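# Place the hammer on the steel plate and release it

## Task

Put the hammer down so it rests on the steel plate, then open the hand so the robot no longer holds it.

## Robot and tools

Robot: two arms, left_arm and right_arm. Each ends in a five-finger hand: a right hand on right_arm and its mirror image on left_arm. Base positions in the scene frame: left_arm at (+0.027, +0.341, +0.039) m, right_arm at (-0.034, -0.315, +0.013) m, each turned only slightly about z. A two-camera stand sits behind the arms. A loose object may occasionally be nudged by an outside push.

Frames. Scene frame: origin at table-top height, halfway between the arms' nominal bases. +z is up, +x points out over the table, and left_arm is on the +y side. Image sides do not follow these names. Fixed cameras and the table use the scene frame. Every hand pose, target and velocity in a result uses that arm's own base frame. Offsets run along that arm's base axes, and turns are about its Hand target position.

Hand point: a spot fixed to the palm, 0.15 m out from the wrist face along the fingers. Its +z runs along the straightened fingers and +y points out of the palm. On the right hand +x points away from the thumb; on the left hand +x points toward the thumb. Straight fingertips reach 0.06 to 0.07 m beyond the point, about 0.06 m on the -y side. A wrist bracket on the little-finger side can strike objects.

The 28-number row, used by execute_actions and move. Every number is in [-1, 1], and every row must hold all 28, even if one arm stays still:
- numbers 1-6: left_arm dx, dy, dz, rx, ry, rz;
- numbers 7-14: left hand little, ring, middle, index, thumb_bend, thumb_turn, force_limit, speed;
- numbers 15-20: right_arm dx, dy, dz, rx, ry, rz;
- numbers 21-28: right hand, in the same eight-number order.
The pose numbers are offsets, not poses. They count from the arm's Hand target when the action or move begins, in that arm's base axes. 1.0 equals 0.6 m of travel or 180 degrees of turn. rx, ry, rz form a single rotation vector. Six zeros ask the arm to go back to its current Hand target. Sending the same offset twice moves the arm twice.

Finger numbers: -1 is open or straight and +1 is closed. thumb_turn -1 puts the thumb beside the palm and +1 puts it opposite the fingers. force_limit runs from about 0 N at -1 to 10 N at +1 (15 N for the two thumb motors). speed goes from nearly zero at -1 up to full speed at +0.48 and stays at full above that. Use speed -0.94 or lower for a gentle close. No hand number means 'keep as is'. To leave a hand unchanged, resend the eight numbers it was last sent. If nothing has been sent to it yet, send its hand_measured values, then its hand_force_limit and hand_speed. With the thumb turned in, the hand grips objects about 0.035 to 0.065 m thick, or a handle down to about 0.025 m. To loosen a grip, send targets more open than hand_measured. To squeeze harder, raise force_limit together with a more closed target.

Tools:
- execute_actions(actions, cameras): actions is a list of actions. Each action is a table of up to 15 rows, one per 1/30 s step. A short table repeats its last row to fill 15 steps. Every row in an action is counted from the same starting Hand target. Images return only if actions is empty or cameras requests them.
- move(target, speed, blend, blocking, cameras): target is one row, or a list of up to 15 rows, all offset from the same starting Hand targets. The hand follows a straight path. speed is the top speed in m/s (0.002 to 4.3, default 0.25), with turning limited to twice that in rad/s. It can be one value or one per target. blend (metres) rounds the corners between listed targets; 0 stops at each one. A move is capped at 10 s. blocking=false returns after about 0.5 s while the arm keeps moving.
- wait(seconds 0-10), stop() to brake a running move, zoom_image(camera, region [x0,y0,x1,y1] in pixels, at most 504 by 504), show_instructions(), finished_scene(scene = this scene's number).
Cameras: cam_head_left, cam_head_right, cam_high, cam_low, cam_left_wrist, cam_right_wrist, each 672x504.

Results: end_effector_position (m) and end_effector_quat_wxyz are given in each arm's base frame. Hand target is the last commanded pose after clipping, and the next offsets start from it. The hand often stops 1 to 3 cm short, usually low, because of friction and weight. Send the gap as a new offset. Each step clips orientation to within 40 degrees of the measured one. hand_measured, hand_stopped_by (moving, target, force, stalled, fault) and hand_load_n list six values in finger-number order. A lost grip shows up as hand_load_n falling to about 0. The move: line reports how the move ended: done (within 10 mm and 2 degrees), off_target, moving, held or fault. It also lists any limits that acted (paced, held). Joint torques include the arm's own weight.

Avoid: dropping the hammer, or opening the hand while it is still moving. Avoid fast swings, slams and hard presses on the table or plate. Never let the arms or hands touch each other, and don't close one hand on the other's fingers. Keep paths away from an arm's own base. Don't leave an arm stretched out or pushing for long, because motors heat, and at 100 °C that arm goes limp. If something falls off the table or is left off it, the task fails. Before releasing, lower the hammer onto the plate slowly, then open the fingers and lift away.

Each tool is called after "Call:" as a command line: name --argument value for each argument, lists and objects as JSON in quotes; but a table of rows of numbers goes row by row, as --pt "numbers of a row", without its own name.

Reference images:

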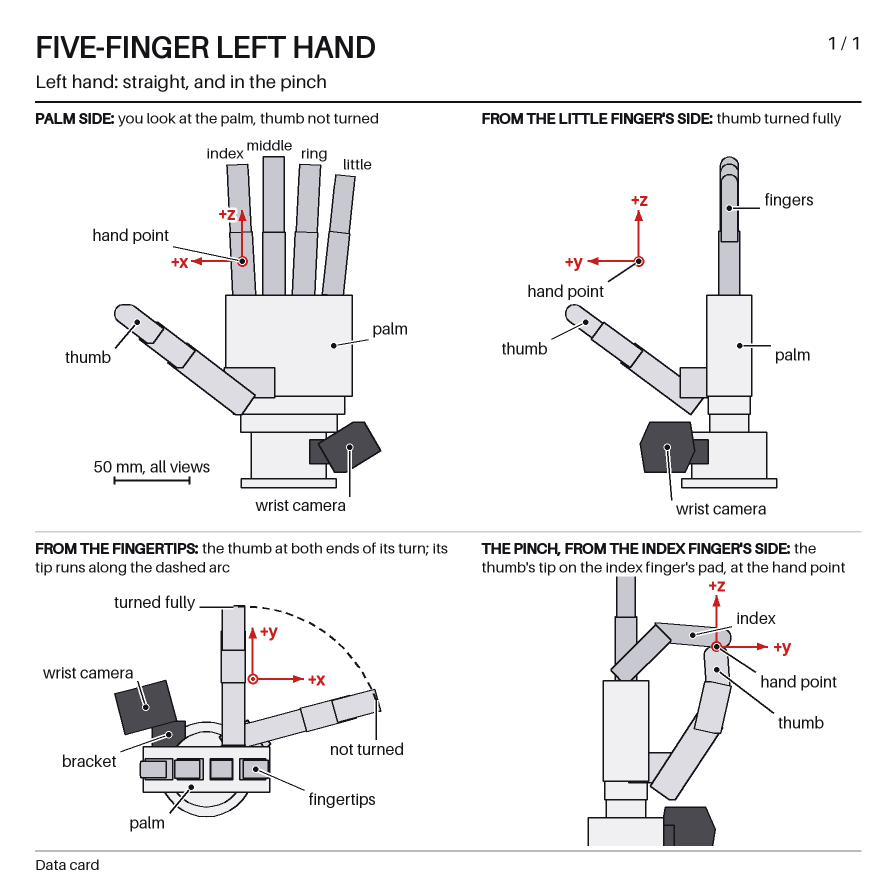

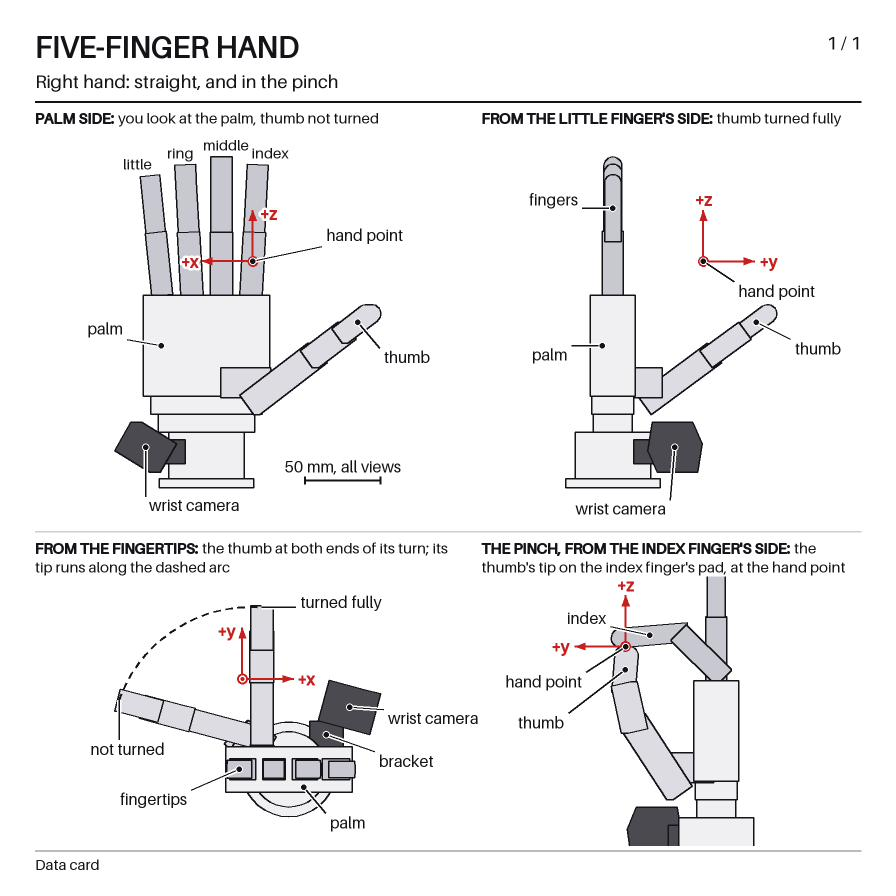

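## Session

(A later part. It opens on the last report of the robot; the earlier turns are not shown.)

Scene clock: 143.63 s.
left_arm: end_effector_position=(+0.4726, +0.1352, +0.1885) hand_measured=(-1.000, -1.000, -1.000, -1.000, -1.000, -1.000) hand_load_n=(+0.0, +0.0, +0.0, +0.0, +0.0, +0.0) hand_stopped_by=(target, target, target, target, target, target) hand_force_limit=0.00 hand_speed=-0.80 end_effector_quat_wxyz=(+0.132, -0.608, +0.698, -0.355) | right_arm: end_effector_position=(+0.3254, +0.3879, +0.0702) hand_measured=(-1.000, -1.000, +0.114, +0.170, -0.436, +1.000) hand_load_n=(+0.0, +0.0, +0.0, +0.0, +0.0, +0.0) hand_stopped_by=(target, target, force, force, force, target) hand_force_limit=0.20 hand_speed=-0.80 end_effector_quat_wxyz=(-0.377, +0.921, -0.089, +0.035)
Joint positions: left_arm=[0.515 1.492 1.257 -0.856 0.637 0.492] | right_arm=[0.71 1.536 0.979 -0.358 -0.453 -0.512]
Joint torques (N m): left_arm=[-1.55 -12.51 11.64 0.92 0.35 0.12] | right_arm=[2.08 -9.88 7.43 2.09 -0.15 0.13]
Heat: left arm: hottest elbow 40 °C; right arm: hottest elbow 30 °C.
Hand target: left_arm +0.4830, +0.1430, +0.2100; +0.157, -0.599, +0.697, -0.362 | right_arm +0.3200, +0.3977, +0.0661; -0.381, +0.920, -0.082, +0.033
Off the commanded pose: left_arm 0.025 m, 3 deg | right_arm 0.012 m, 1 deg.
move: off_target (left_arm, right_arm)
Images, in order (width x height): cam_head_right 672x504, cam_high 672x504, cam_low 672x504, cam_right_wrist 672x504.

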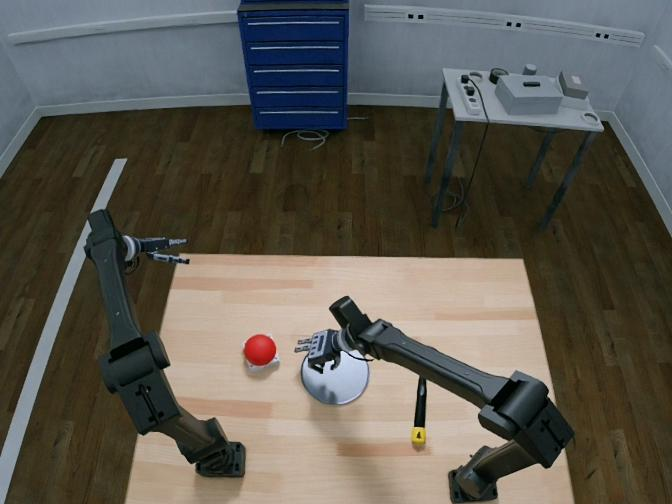

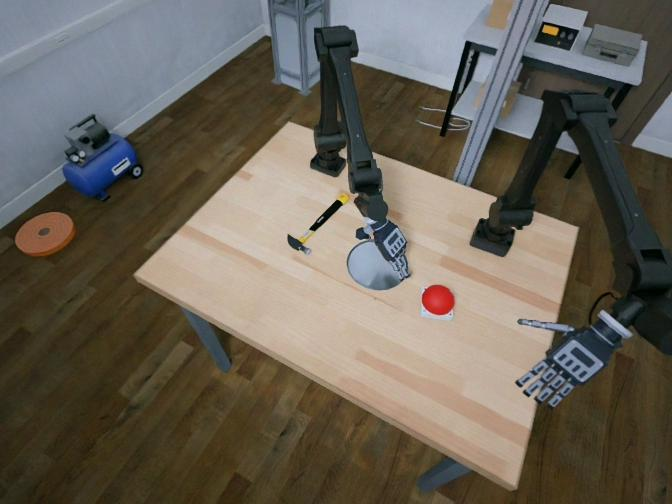

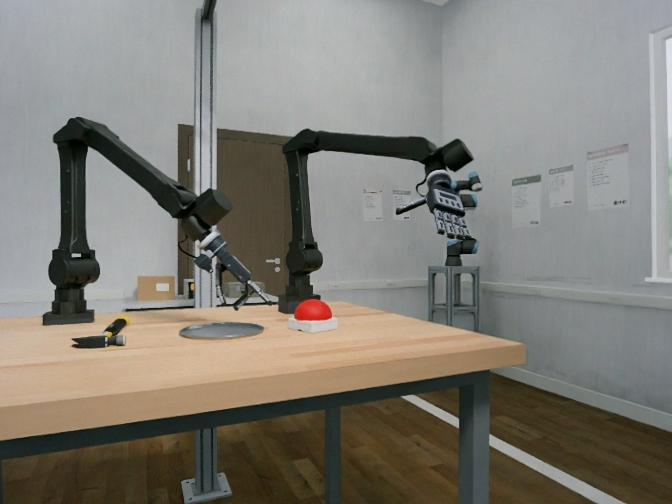

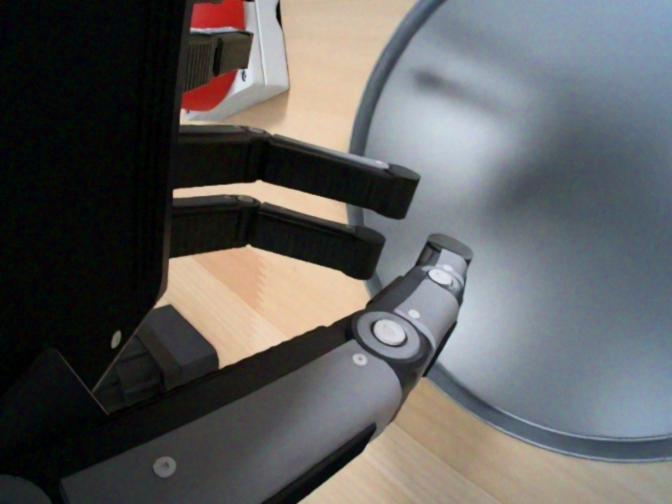

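Call:
move --pt "0 0 0 0 0 0 -1 -1 -1 -1 -1 -1 0 -0.8 0 -0.05 0.12 0 0 0 -1 -1 0.1 0.1 -1 1 0.2 0" --pt "0 0 0 0 0 0 -1 -1 -1 -1 -1 -1 0 -0.8 0.02 -0.46 0.08 0 0 0 -1 -1 0.1 0.1 -1 1 0.2 0" --speed 0.3 --blend '[0.04,0]' --cameras '["cam_head_right","cam_low","cam_right_wrist","cam_high"]'

Call:
zoom_image --camera "cam_head_right" --region '[370, 320, 490, 440]'

Call:
zoom_image --camera "cam_high" --region '[260, 170, 380, 280]'

Scene clock: 160.17 s.
left_arm: end_effector_position=(+0.4726, +0.1352, +0.1885) hand_measured=(-1.000, -1.000, -1.000, -1.000, -1.000, -1.000) hand_load_n=(+0.0, +0.0, +0.0, +0.0, +0.0, +0.0) hand_stopped_by=(target, target, target, target, target, target) hand_force_limit=0.00 hand_speed=-0.80 end_effector_quat_wxyz=(+0.132, -0.608, +0.698, -0.355) | right_arm: end_effector_position=(+0.3197, +0.1248, +0.1058) hand_measured=(-1.000, -1.000, +0.100, +0.100, -1.000, +1.000) hand_load_n=(+0.0, +0.0, +0.0, +0.0, +0.0, +0.0) hand_stopped_by=(target, target, target, target, target, target) hand_force_limit=0.20 hand_speed=0.00 end_effector_quat_wxyz=(-0.376, +0.923, -0.084, +0.023)
Joint positions: left_arm=[0.515 1.492 1.257 -0.856 0.637 0.492] | right_arm=[0.084 1.266 0.852 -0.933 -0.746 -1.219]
Joint torques (N m): left_arm=[-1.38 -12.57 11.62 0.94 0.36 0.14] | right_arm=[-0.44 -6.71 9.88 0.18 -0.98 -0.07]
Heat: left arm: hottest elbow 40 °C; right arm: hottest elbow 31 °C.
Hand target: left_arm +0.4830, +0.1430, +0.2100; +0.157, -0.599, +0.697, -0.362 | right_arm +0.3320, +0.1217, +0.1141; -0.381, +0.920, -0.082, +0.033
Off the commanded pose: left_arm 0.025 m, 3 deg | right_arm 0.015 m, 1 deg.
move: off_target (left_arm, right_arm); blend cut to 0.0388 m at target 1
Images, in order (width x height): cam_head_right 672x504, cam_high 672x504, cam_low 672x504, cam_right_wrist 672x504.

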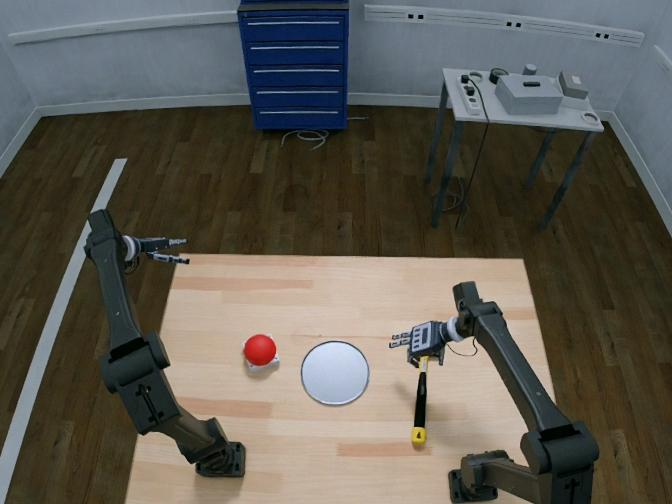

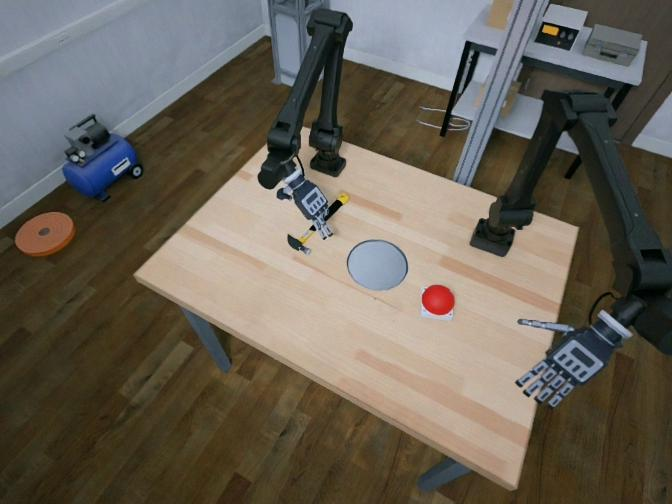

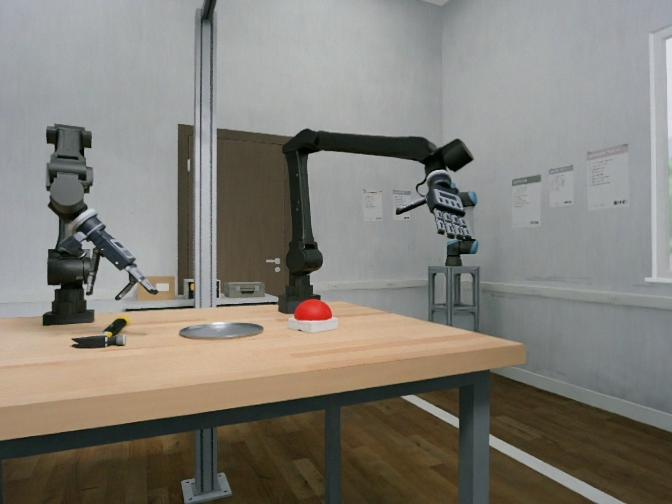

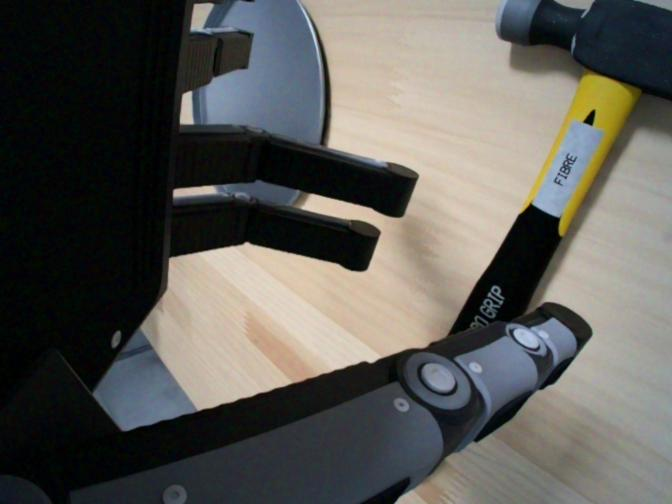

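Scaled by 4.200.

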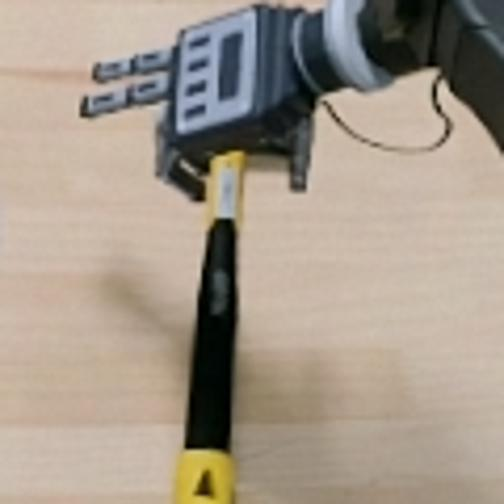

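Scaled by 4.200.

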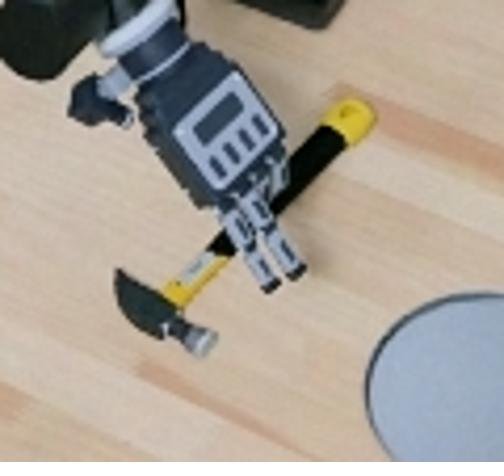

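Call:
move --pt "0 0 0 0 0 0 -1 -1 -1 -1 -1 -1 0 -0.8 0.023 -0.0095 -0.1 0 0 0 -1 -1 0.1 0.1 -1 1 0.2 0" --pt "0 0 0 0 0 0 -1 -1 -1 -1 -1 -1 0 -0.8 -0.005 -0.0095 -0.165 0 0 0 -1 -1 0.1 0.1 -1 1 0.2 0" --speed 0.15 --blend '[0.01,0]' --cameras '["cam_head_right","cam_low","cam_right_wrist"]'

Call:
zoom_image --camera "cam_head_right" --region '[370, 320, 490, 440]'

Call:
zoom_image --camera "cam_low" --region '[50, 270, 170, 370]'

Scene clock: 180.13 s.
left_arm: end_effector_position=(+0.4726, +0.1352, +0.1885) hand_measured=(-1.000, -1.000, -1.000, -1.000, -1.000, -1.000) hand_load_n=(+0.0, +0.0, +0.0, +0.0, +0.0, +0.0) hand_stopped_by=(target, target, target, target, target, target) hand_force_limit=0.00 hand_speed=-0.80 end_effector_quat_wxyz=(+0.132, -0.608, +0.698, -0.355) | right_arm: end_effector_position=(+0.3235, +0.1197, +0.0175) hand_measured=(-1.000, -1.000, +0.100, +0.100, -1.000, +1.000) hand_load_n=(+0.0, +0.0, +0.0, +0.0, +0.0, +0.0) hand_stopped_by=(target, target, target, target, target, target) hand_force_limit=0.20 hand_speed=0.00 end_effector_quat_wxyz=(-0.376, +0.923, -0.081, +0.025)
Joint positions: left_arm=[0.515 1.492 1.257 -0.856 0.637 0.492] | right_arm=[0.069 1.423 0.728 -0.665 -0.749 -1.243]
Joint torques (N m): left_arm=[-1.49 -12.57 11.62 0.91 0.35 0.14] | right_arm=[-0.44 -7.12 6.23 1.22 -0.97 -0.02]
Heat: left arm: hottest elbow 40 °C; right arm: hottest elbow 32 °C.
Hand target: left_arm +0.4830, +0.1430, +0.2100; +0.157, -0.599, +0.697, -0.362 | right_arm +0.3290, +0.1160, +0.0151; -0.381, +0.920, -0.082, +0.033
Off the commanded pose: left_arm 0.025 m, 3 deg | right_arm 0.007 m, 1 deg.
move: off_target (left_arm)
Images, in order (width x height): cam_head_right 672x504, cam_low 672x504, cam_right_wrist 672x504.

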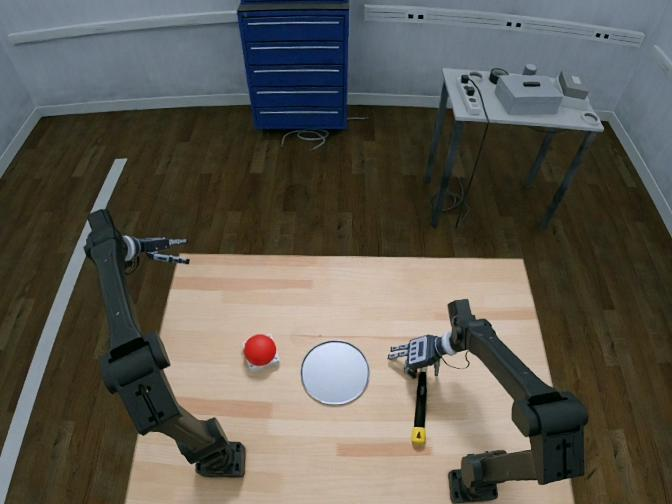

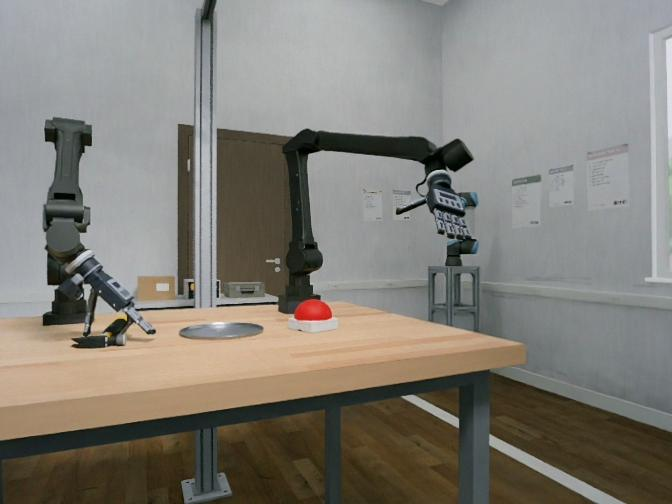

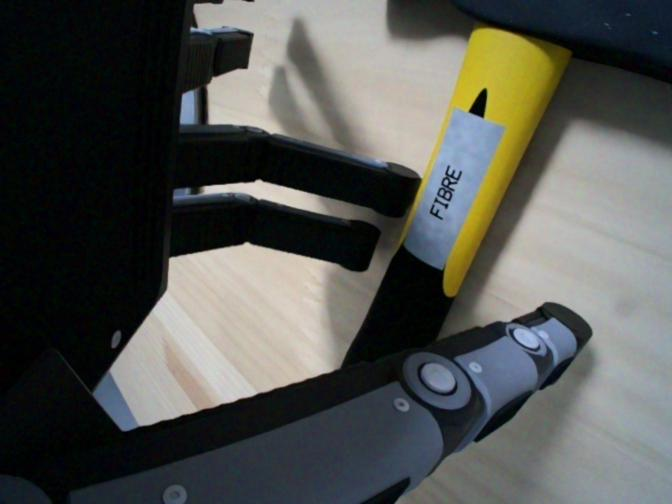

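Scaled by 4.200.

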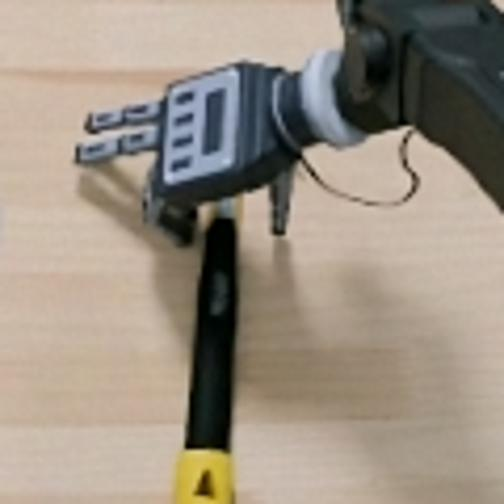

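Scaled by 4.200.

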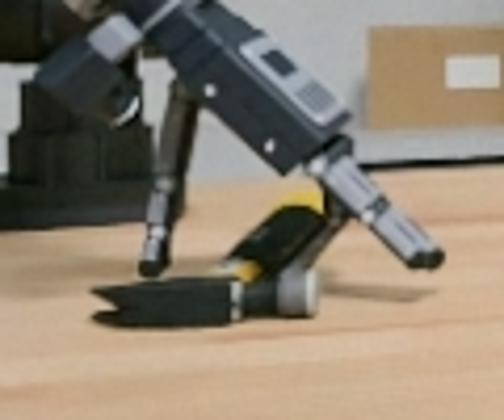

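Call:
move --pt "0 0 0 0 0 0 -1 -1 -1 -1 -1 -1 0 -0.8 0.002 0 -0.007 0 0 0 -1 -1 0.1 0.1 -0.3 1 0 -0.6" --pt "0 0 0 0 0 0 -1 -1 -1 -1 -1 -1 0 -0.8 0.002 0 -0.007 0 0 0 -1 -1 0.5 0.5 -0.3 1 0.4 -0.85" --speed 0.1 --cameras '["cam_right_wrist"]'

Scene clock: 190.83 s.
left_arm: end_effector_position=(+0.4726, +0.1352, +0.1885) hand_measured=(-1.000, -1.000, -1.000, -1.000, -1.000, -1.000) hand_load_n=(+0.0, +0.0, +0.0, +0.0, +0.0, +0.0) hand_stopped_by=(target, target, target, target, target, target) hand_force_limit=0.00 hand_speed=-0.80 end_effector_quat_wxyz=(+0.132, -0.608, +0.698, -0.355) | right_arm: end_effector_position=(+0.3248, +0.1204, +0.0165) hand_measured=(-1.000, -1.000, +0.110, +0.152, -0.420, +1.000) hand_load_n=(+0.0, +0.0, +3.0, +8.0, +10.5, +2.0) hand_stopped_by=(target, target, force, force, force, target) hand_force_limit=0.40 hand_speed=-0.85 end_effector_quat_wxyz=(-0.380, +0.921, -0.082, +0.025)
Joint positions: left_arm=[0.515 1.492 1.257 -0.856 0.637 0.492] | right_arm=[0.065 1.429 0.728 -0.657 -0.758 -1.243]
Joint torques (N m): left_arm=[-1.38 -12.69 11.62 0.94 0.35 0.14] | right_arm=[-0.5 -7.18 6.12 1.44 -0.62 -0.03]
Heat: left arm: hottest elbow 40 °C; right arm: hottest elbow 31 °C.
Hand target: left_arm +0.4830, +0.1430, +0.2100; +0.157, -0.599, +0.697, -0.362 | right_arm +0.3302, +0.1160, +0.0109; -0.381, +0.920, -0.082, +0.033
Off the commanded pose: left_arm 0.025 m, 3 deg | right_arm 0.009 m, 1 deg.
move: off_target (left_arm)
Images, in order (width x height): cam_right_wrist 672x504.

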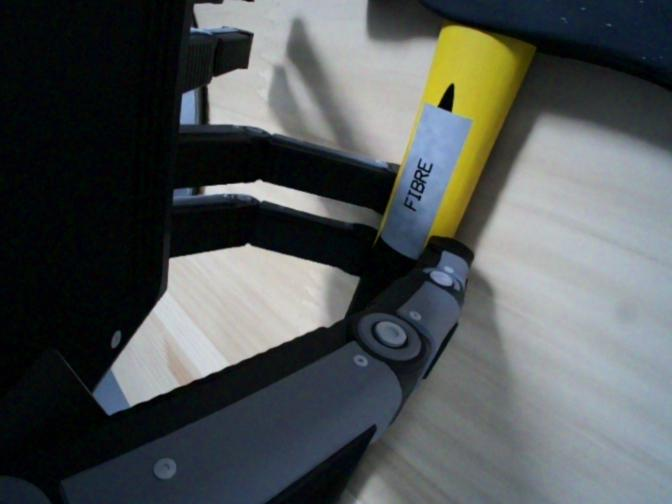

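Call:
move --target '[0,0,0,0,0,0,-1,-1,-1,-1,-1,-1,0,-0.8,0,0,0,0,0,0,-1,-1,0.55,0.5,-0.3,1,0.4,-0.9]' --speed 0.1

Call:
move --target '[0,0,0,0,0,0,-1,-1,-1,-1,-1,-1,0,-0.8,0,0,0.1,0,0,0,-1,-1,0.55,0.5,-0.3,1,0.4,-0.9]' --speed 0.07 --cameras '["cam_right_wrist","cam_low"]'

Call:
zoom_image --camera "cam_low" --region '[50, 270, 170, 370]'

Scene clock: 199.13 s.
left_arm: end_effector_position=(+0.4726, +0.1352, +0.1885) hand_measured=(-1.000, -1.000, -1.000, -1.000, -1.000, -1.000) hand_load_n=(+0.0, +0.0, +0.0, +0.0, +0.0, +0.0) hand_stopped_by=(target, target, target, target, target, target) hand_force_limit=0.00 hand_speed=-0.80 end_effector_quat_wxyz=(+0.132, -0.608, +0.698, -0.355) | right_arm: end_effector_position=(+0.3247, +0.1209, +0.0165) hand_measured=(-1.000, -1.000, +0.126, +0.152, -0.420, +1.000) hand_load_n=(+0.0, +0.0, +8.0, +6.0, +12.0, +2.0) hand_stopped_by=(target, target, force, force, force, target) hand_force_limit=0.40 hand_speed=-0.90 end_effector_quat_wxyz=(-0.380, +0.921, -0.081, +0.024)
Joint positions: left_arm=[0.515 1.492 1.257 -0.856 0.637 0.492] | right_arm=[0.067 1.429 0.728 -0.657 -0.758 -1.243]
Joint torques (N m): left_arm=[-1.38 -12.63 11.62 0.92 0.36 0.13] | right_arm=[-0.5 -6.95 6.12 1.47 -0.59 -0.03]
Heat: left arm: hottest elbow 40 °C; right arm: hottest elbow 31 °C.
Hand target: left_arm +0.4830, +0.1430, +0.2100; +0.157, -0.599, +0.697, -0.362 | right_arm +0.3302, +0.1160, +0.0109; -0.381, +0.920, -0.082, +0.033
Off the commanded pose: left_arm 0.025 m, 3 deg | right_arm 0.009 m, 1 deg.
move: off_target (left_arm)

Scene clock: 200.97 s.
left_arm: end_effector_position=(+0.4726, +0.1352, +0.1885) hand_measured=(-1.000, -1.000, -1.000, -1.000, -1.000, -1.000) hand_load_n=(+0.0, +0.0, +0.0, +0.0, +0.0, +0.0) hand_stopped_by=(target, target, target, target, target, target) hand_force_limit=0.00 hand_speed=-0.80 end_effector_quat_wxyz=(+0.132, -0.608, +0.698, -0.355) | right_arm: end_effector_position=(+0.3051, +0.1167, +0.0481) hand_measured=(-1.000, -1.000, +0.126, +0.152, -0.416, +1.000) hand_load_n=(+0.0, +0.0, +0.0, +0.0, +0.0, +0.0) hand_stopped_by=(target, target, force, force, force, target) hand_force_limit=0.40 hand_speed=-0.90 end_effector_quat_wxyz=(-0.375, +0.923, -0.089, +0.003)
Joint positions: left_arm=[0.515 1.492 1.257 -0.856 0.637 0.492] | right_arm=[0.061 1.346 0.751 -0.817 -0.755 -1.254]
Joint torques (N m): left_arm=[-1.38 -12.51 11.6 0.94 0.35 0.13] | right_arm=[-0.62 -8.88 10.96 0.21 -0.74 0.02]
Heat: left arm: hottest elbow 40 °C; right arm: hottest elbow 31 °C.
Hand target: left_arm +0.4830, +0.1430, +0.2100; +0.157, -0.599, +0.697, -0.362 | right_arm +0.3302, +0.1160, +0.0709; -0.381, +0.920, -0.082, +0.033
Off the commanded pose: left_arm 0.025 m, 3 deg | right_arm 0.034 m, 4 deg.
move: off_target (left_arm, right_arm)
Images, in order (width x height): cam_low 672x504, cam_right_wrist 672x504.

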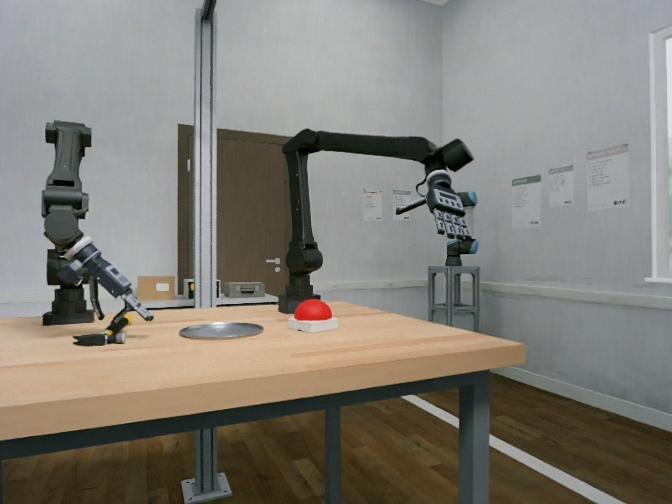

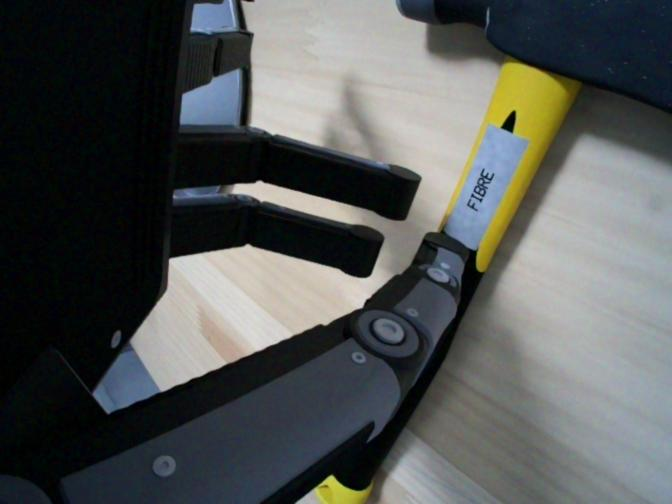

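Scaled by 4.200.

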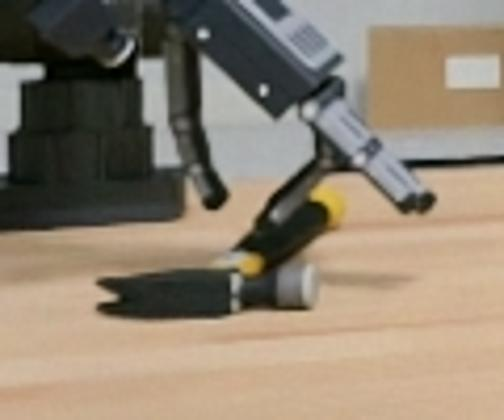

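Call:
move --target '[0,0,0,0,0,0,-1,-1,-1,-1,-1,-1,0,-0.8,0.018,0,-0.03,0,0,0,-1,-1,0.1,0.1,-1,1,0.2,0]' --speed 0.15 --cameras '["cam_head_right","cam_low","cam_right_wrist"]'

Call:
zoom_image --camera "cam_head_right" --region '[370, 320, 490, 440]'

Call:
zoom_image --camera "cam_low" --region '[50, 270, 170, 370]'

Scene clock: 214.50 s.
left_arm: end_effector_position=(+0.4726, +0.1352, +0.1885) hand_measured=(-1.000, -1.000, -1.000, -1.000, -1.000, -1.000) hand_load_n=(+0.0, +0.0, +0.0, +0.0, +0.0, +0.0) hand_stopped_by=(target, target, target, target, target, target) hand_force_limit=0.00 hand_speed=-0.80 end_effector_quat_wxyz=(+0.132, -0.608, +0.698, -0.355) | right_arm: end_effector_position=(+0.3089, +0.1170, +0.0385) hand_measured=(-1.000, -1.000, +0.100, +0.100, -1.000, +1.000) hand_load_n=(+0.0, +0.0, +0.0, +0.0, +0.0, +0.0) hand_stopped_by=(target, target, target, target, target, target) hand_force_limit=0.20 hand_speed=0.00 end_effector_quat_wxyz=(-0.374, +0.923, -0.090, +0.001)
Joint positions: left_arm=[0.515 1.492 1.257 -0.856 0.637 0.492] | right_arm=[0.061 1.378 0.751 -0.791 -0.755 -1.254]
Joint torques (N m): left_arm=[-1.38 -12.75 11.63 0.92 0.35 0.13] | right_arm=[-1.08 -7.12 10.88 1.14 -0.74 -0.04]
Heat: left arm: hottest elbow 40 °C; right arm: hottest elbow 33 °C.
Hand target: left_arm +0.4830, +0.1430, +0.2100; +0.157, -0.599, +0.697, -0.362 | right_arm +0.3410, +0.1160, +0.0529; -0.381, +0.920, -0.082, +0.033
Off the commanded pose: left_arm 0.025 m, 3 deg | right_arm 0.035 m, 4 deg.
move: off_target (left_arm, right_arm)
Images, in order (width x height): cam_head_right 672x504, cam_low 672x504, cam_right_wrist 672x504.

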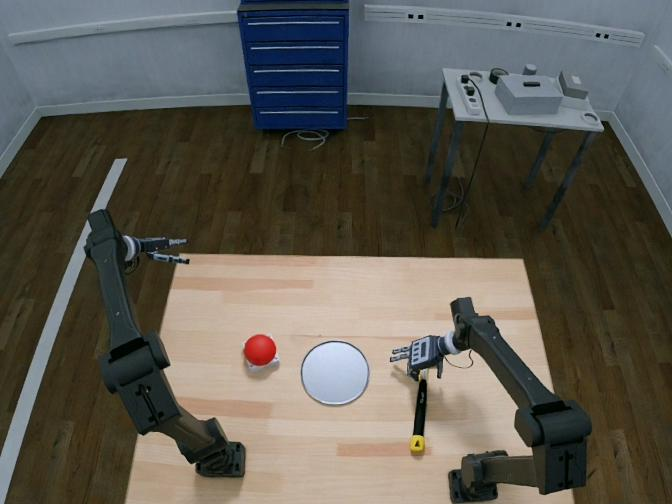

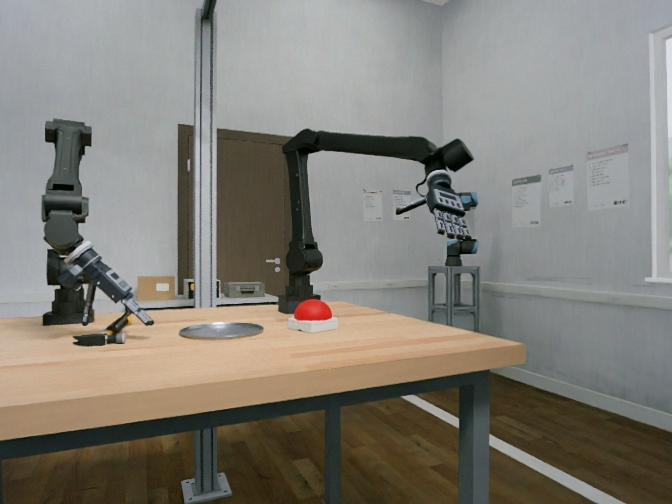

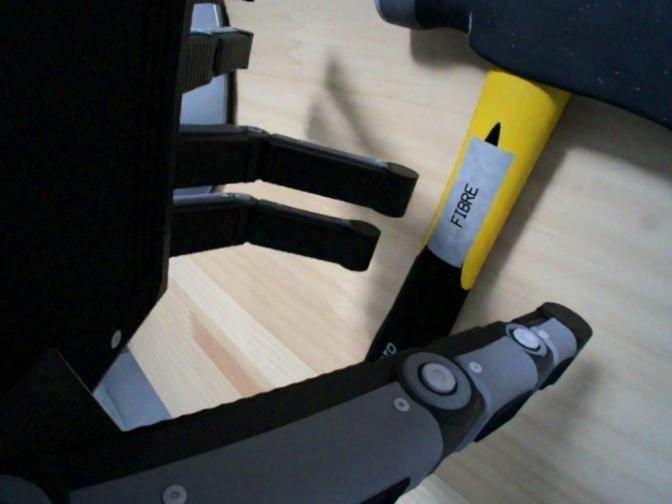

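Scaled by 4.200.

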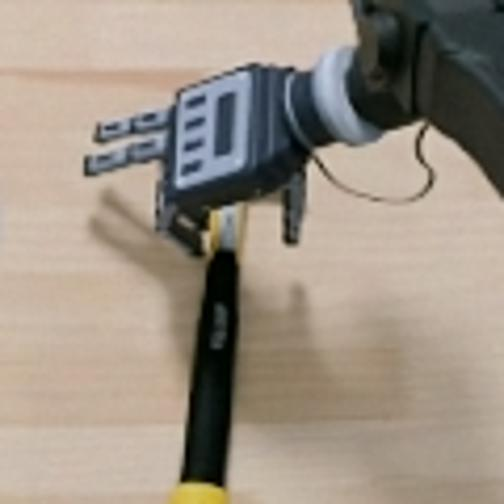

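Scaled by 4.200.

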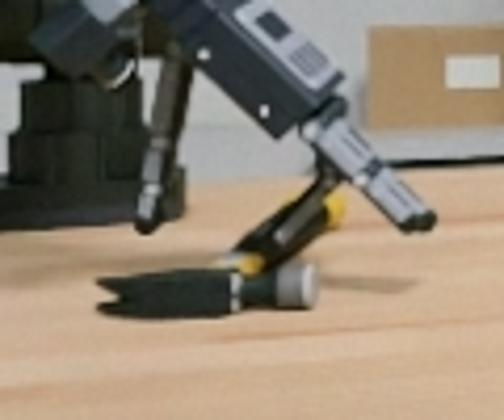

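Call:
move --pt "0 0 0 0 0 0 -1 -1 -1 -1 -1 -1 0 -0.8 0.02 0.02 0.04 0 0 0 -1 -1 0.1 0.1 -1 1 0.2 0" --pt "0 0 0 0 0 0 -1 -1 -1 -1 -1 -1 0 -0.8 -0.04 0.012 0.0 0 0 0 -1 -1 0.3 0.3 -1 1 0.2 0" --pt "0 0 0 0 0 0 -1 -1 -1 -1 -1 -1 0 -0.8 -0.052 0.011 -0.072 0 0 0 -1 -1 0.3 0.3 -1 1 0.2 0" --speed 0.12 --blend '[0.01,0,0]' --cameras '["cam_head_right","cam_low","cam_right_wrist"]'

Call:
zoom_image --camera "cam_head_right" --region '[370, 320, 490, 440]'

Call:
zoom_image --camera "cam_low" --region '[50, 270, 170, 370]'

Scene clock: 251.23 s.
left_arm: end_effector_position=(+0.4726, +0.1352, +0.1885) hand_measured=(-1.000, -1.000, -1.000, -1.000, -1.000, -1.000) hand_load_n=(+0.0, +0.0, -0.5, +0.0, -0.5, +0.0) hand_stopped_by=(target, target, target, target, target, target) hand_force_limit=0.00 hand_speed=-0.80 end_effector_quat_wxyz=(+0.132, -0.608, +0.698, -0.355) | right_arm: end_effector_position=(+0.3118, +0.1225, +0.0192) hand_measured=(-1.000, -1.000, +0.300, +0.300, -1.000, +1.000) hand_load_n=(+0.0, +0.0, -1.0, +0.0, +0.0, +0.0) hand_stopped_by=(target, target, target, target, target, target) hand_force_limit=0.20 hand_speed=0.00 end_effector_quat_wxyz=(-0.385, +0.919, -0.082, +0.036)
Joint positions: left_arm=[0.515 1.492 1.257 -0.856 0.637 0.492] | right_arm=[0.07 1.374 0.677 -0.627 -0.762 -1.223]
Joint torques (N m): left_arm=[-1.38 -12.51 11.6 0.95 0.34 0.13] | right_arm=[1.32 -6.3 5.64 1.29 -0.34 0.07]
Heat: left arm: hottest elbow 41 °C; right arm: hottest elbow 35 °C.
Hand target: left_arm +0.4830, +0.1430, +0.2100; +0.157, -0.599, +0.697, -0.362 | right_arm +0.3098, +0.1226, +0.0097; -0.381, +0.920, -0.082, +0.033
Off the commanded pose: left_arm 0.025 m, 3 deg | right_arm 0.010 m, 1 deg.
move: off_target (left_arm)
Images, in order (width x height): cam_head_right 672x504, cam_low 672x504, cam_right_wrist 672x504.

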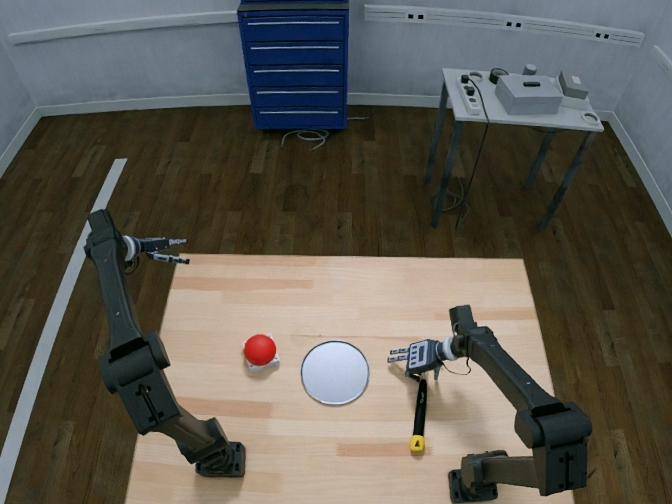

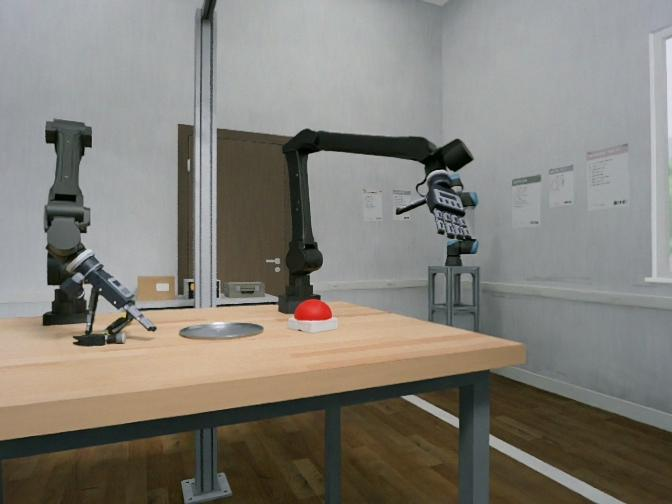

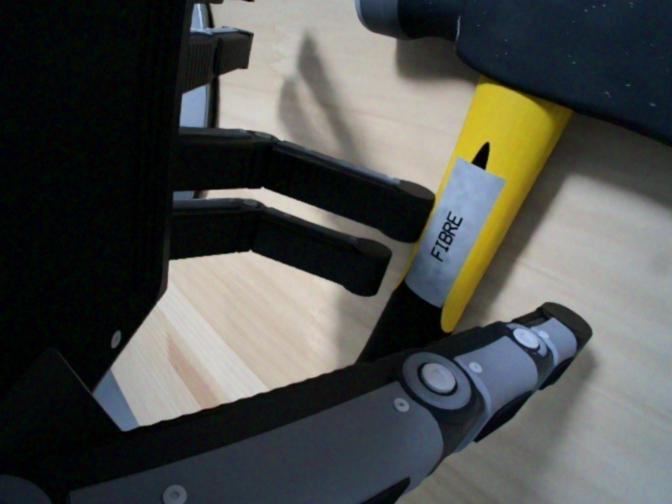

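Scaled by 4.200.

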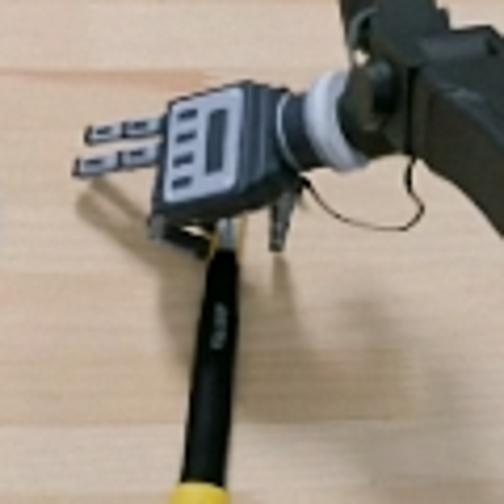

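Scaled by 4.200.

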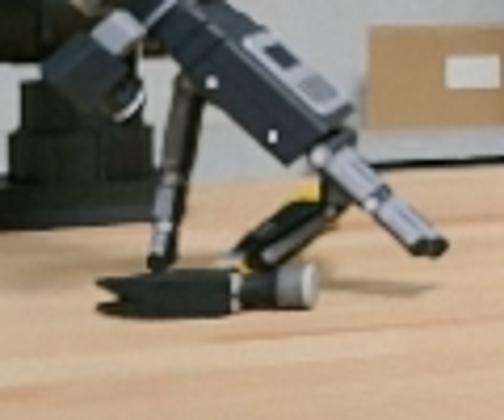

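Call:
move --pt "0 0 0 0 0 0 -1 -1 -1 -1 -1 -1 0 -0.8 0 0.004 0.02 0 0 0 -1 -1 0.12 0.12 -1 1 0.2 0" --pt "0 0 0 0 0 0 -1 -1 -1 -1 -1 -1 0 -0.8 0 0.004 -0.006 0 0 0 -1 -1 0.12 0.12 -1 1 0.2 0" --speed 0.08 --cameras '["cam_head_right","cam_low","cam_right_wrist"]'

Call:
zoom_image --camera "cam_right_wrist" --region '[300, 130, 620, 370]'

Call:
zoom_image --camera "cam_low" --region '[50, 270, 170, 370]'

Scene clock: 262.37 s.
left_arm: end_effector_position=(+0.4726, +0.1352, +0.1885) hand_measured=(-1.000, -1.000, -1.000, -1.000, -1.000, -1.000) hand_load_n=(+0.0, +0.0, +0.0, +0.0, +0.0, +0.0) hand_stopped_by=(target, target, target, target, target, target) hand_force_limit=0.00 hand_speed=-0.80 end_effector_quat_wxyz=(+0.132, -0.608, +0.698, -0.355) | right_arm: end_effector_position=(+0.3100, +0.1223, +0.0154) hand_measured=(-1.000, -1.000, +0.120, +0.120, -1.000, +1.000) hand_load_n=(+0.0, +0.0, -3.5, +0.0, +0.0, +0.0) hand_stopped_by=(target, target, target, target, target, target) hand_force_limit=0.20 hand_speed=0.00 end_effector_quat_wxyz=(-0.382, +0.919, -0.088, +0.033)
Joint positions: left_arm=[0.515 1.492 1.257 -0.856 0.637 0.492] | right_arm=[0.072 1.38 0.671 -0.616 -0.756 -1.21]
Joint torques (N m): left_arm=[-1.49 -12.63 11.64 0.94 0.36 0.13] | right_arm=[1.96 -5.95 5.71 1.66 -0.39 0]
Heat: left arm: hottest elbow 41 °C; right arm: hottest elbow 33 °C.
Hand target: left_arm +0.4830, +0.1430, +0.2100; +0.157, -0.599, +0.697, -0.362 | right_arm +0.3098, +0.1250, +0.0061; -0.381, +0.920, -0.082, +0.033
Off the commanded pose: left_arm 0.025 m, 3 deg | right_arm 0.010 m, 1 deg.
move: off_target (left_arm)
Images, in order (width x height): cam_head_right 672x504, cam_low 672x504, cam_right_wrist 672x504.

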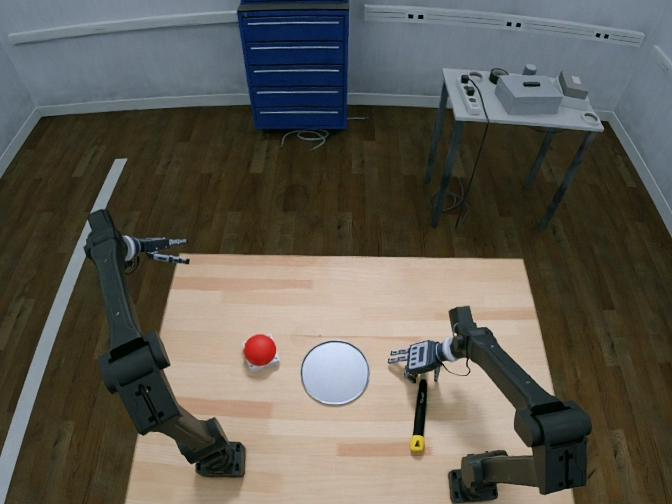

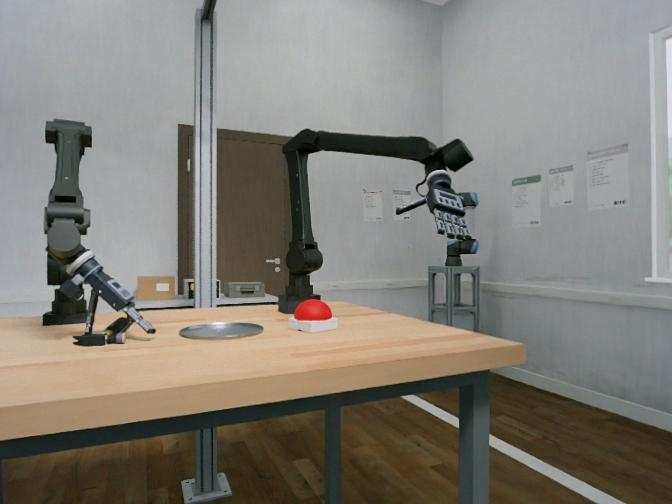

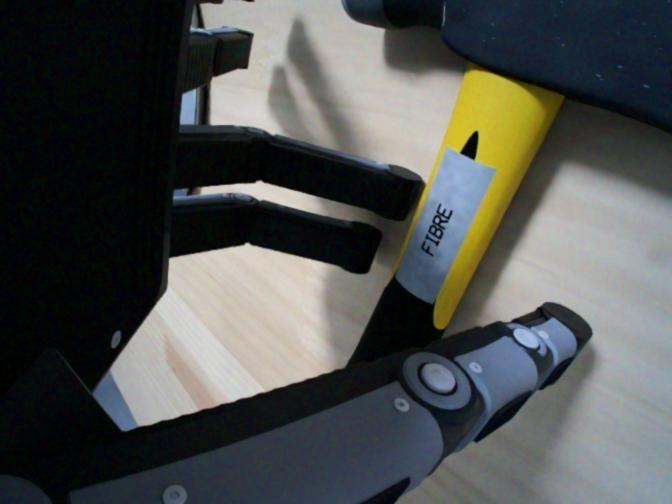

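Scaled by 1.575 from the camera's 672x504 image, which has a finer 960x720 frame.

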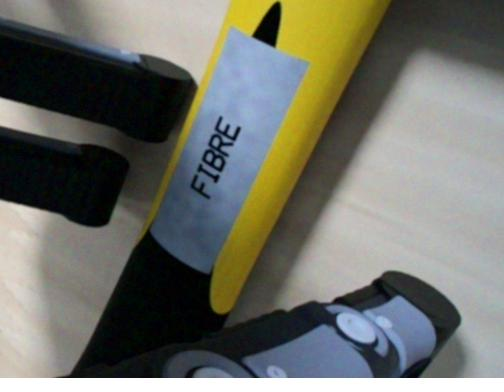

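Scaled by 4.200.

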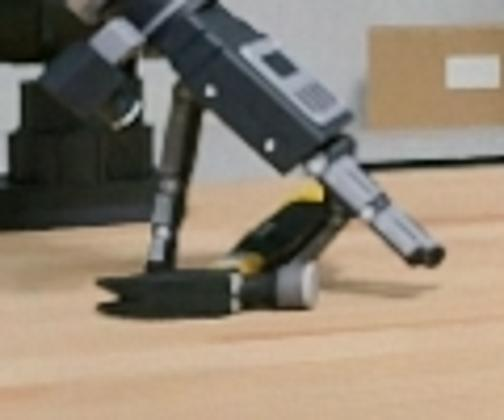

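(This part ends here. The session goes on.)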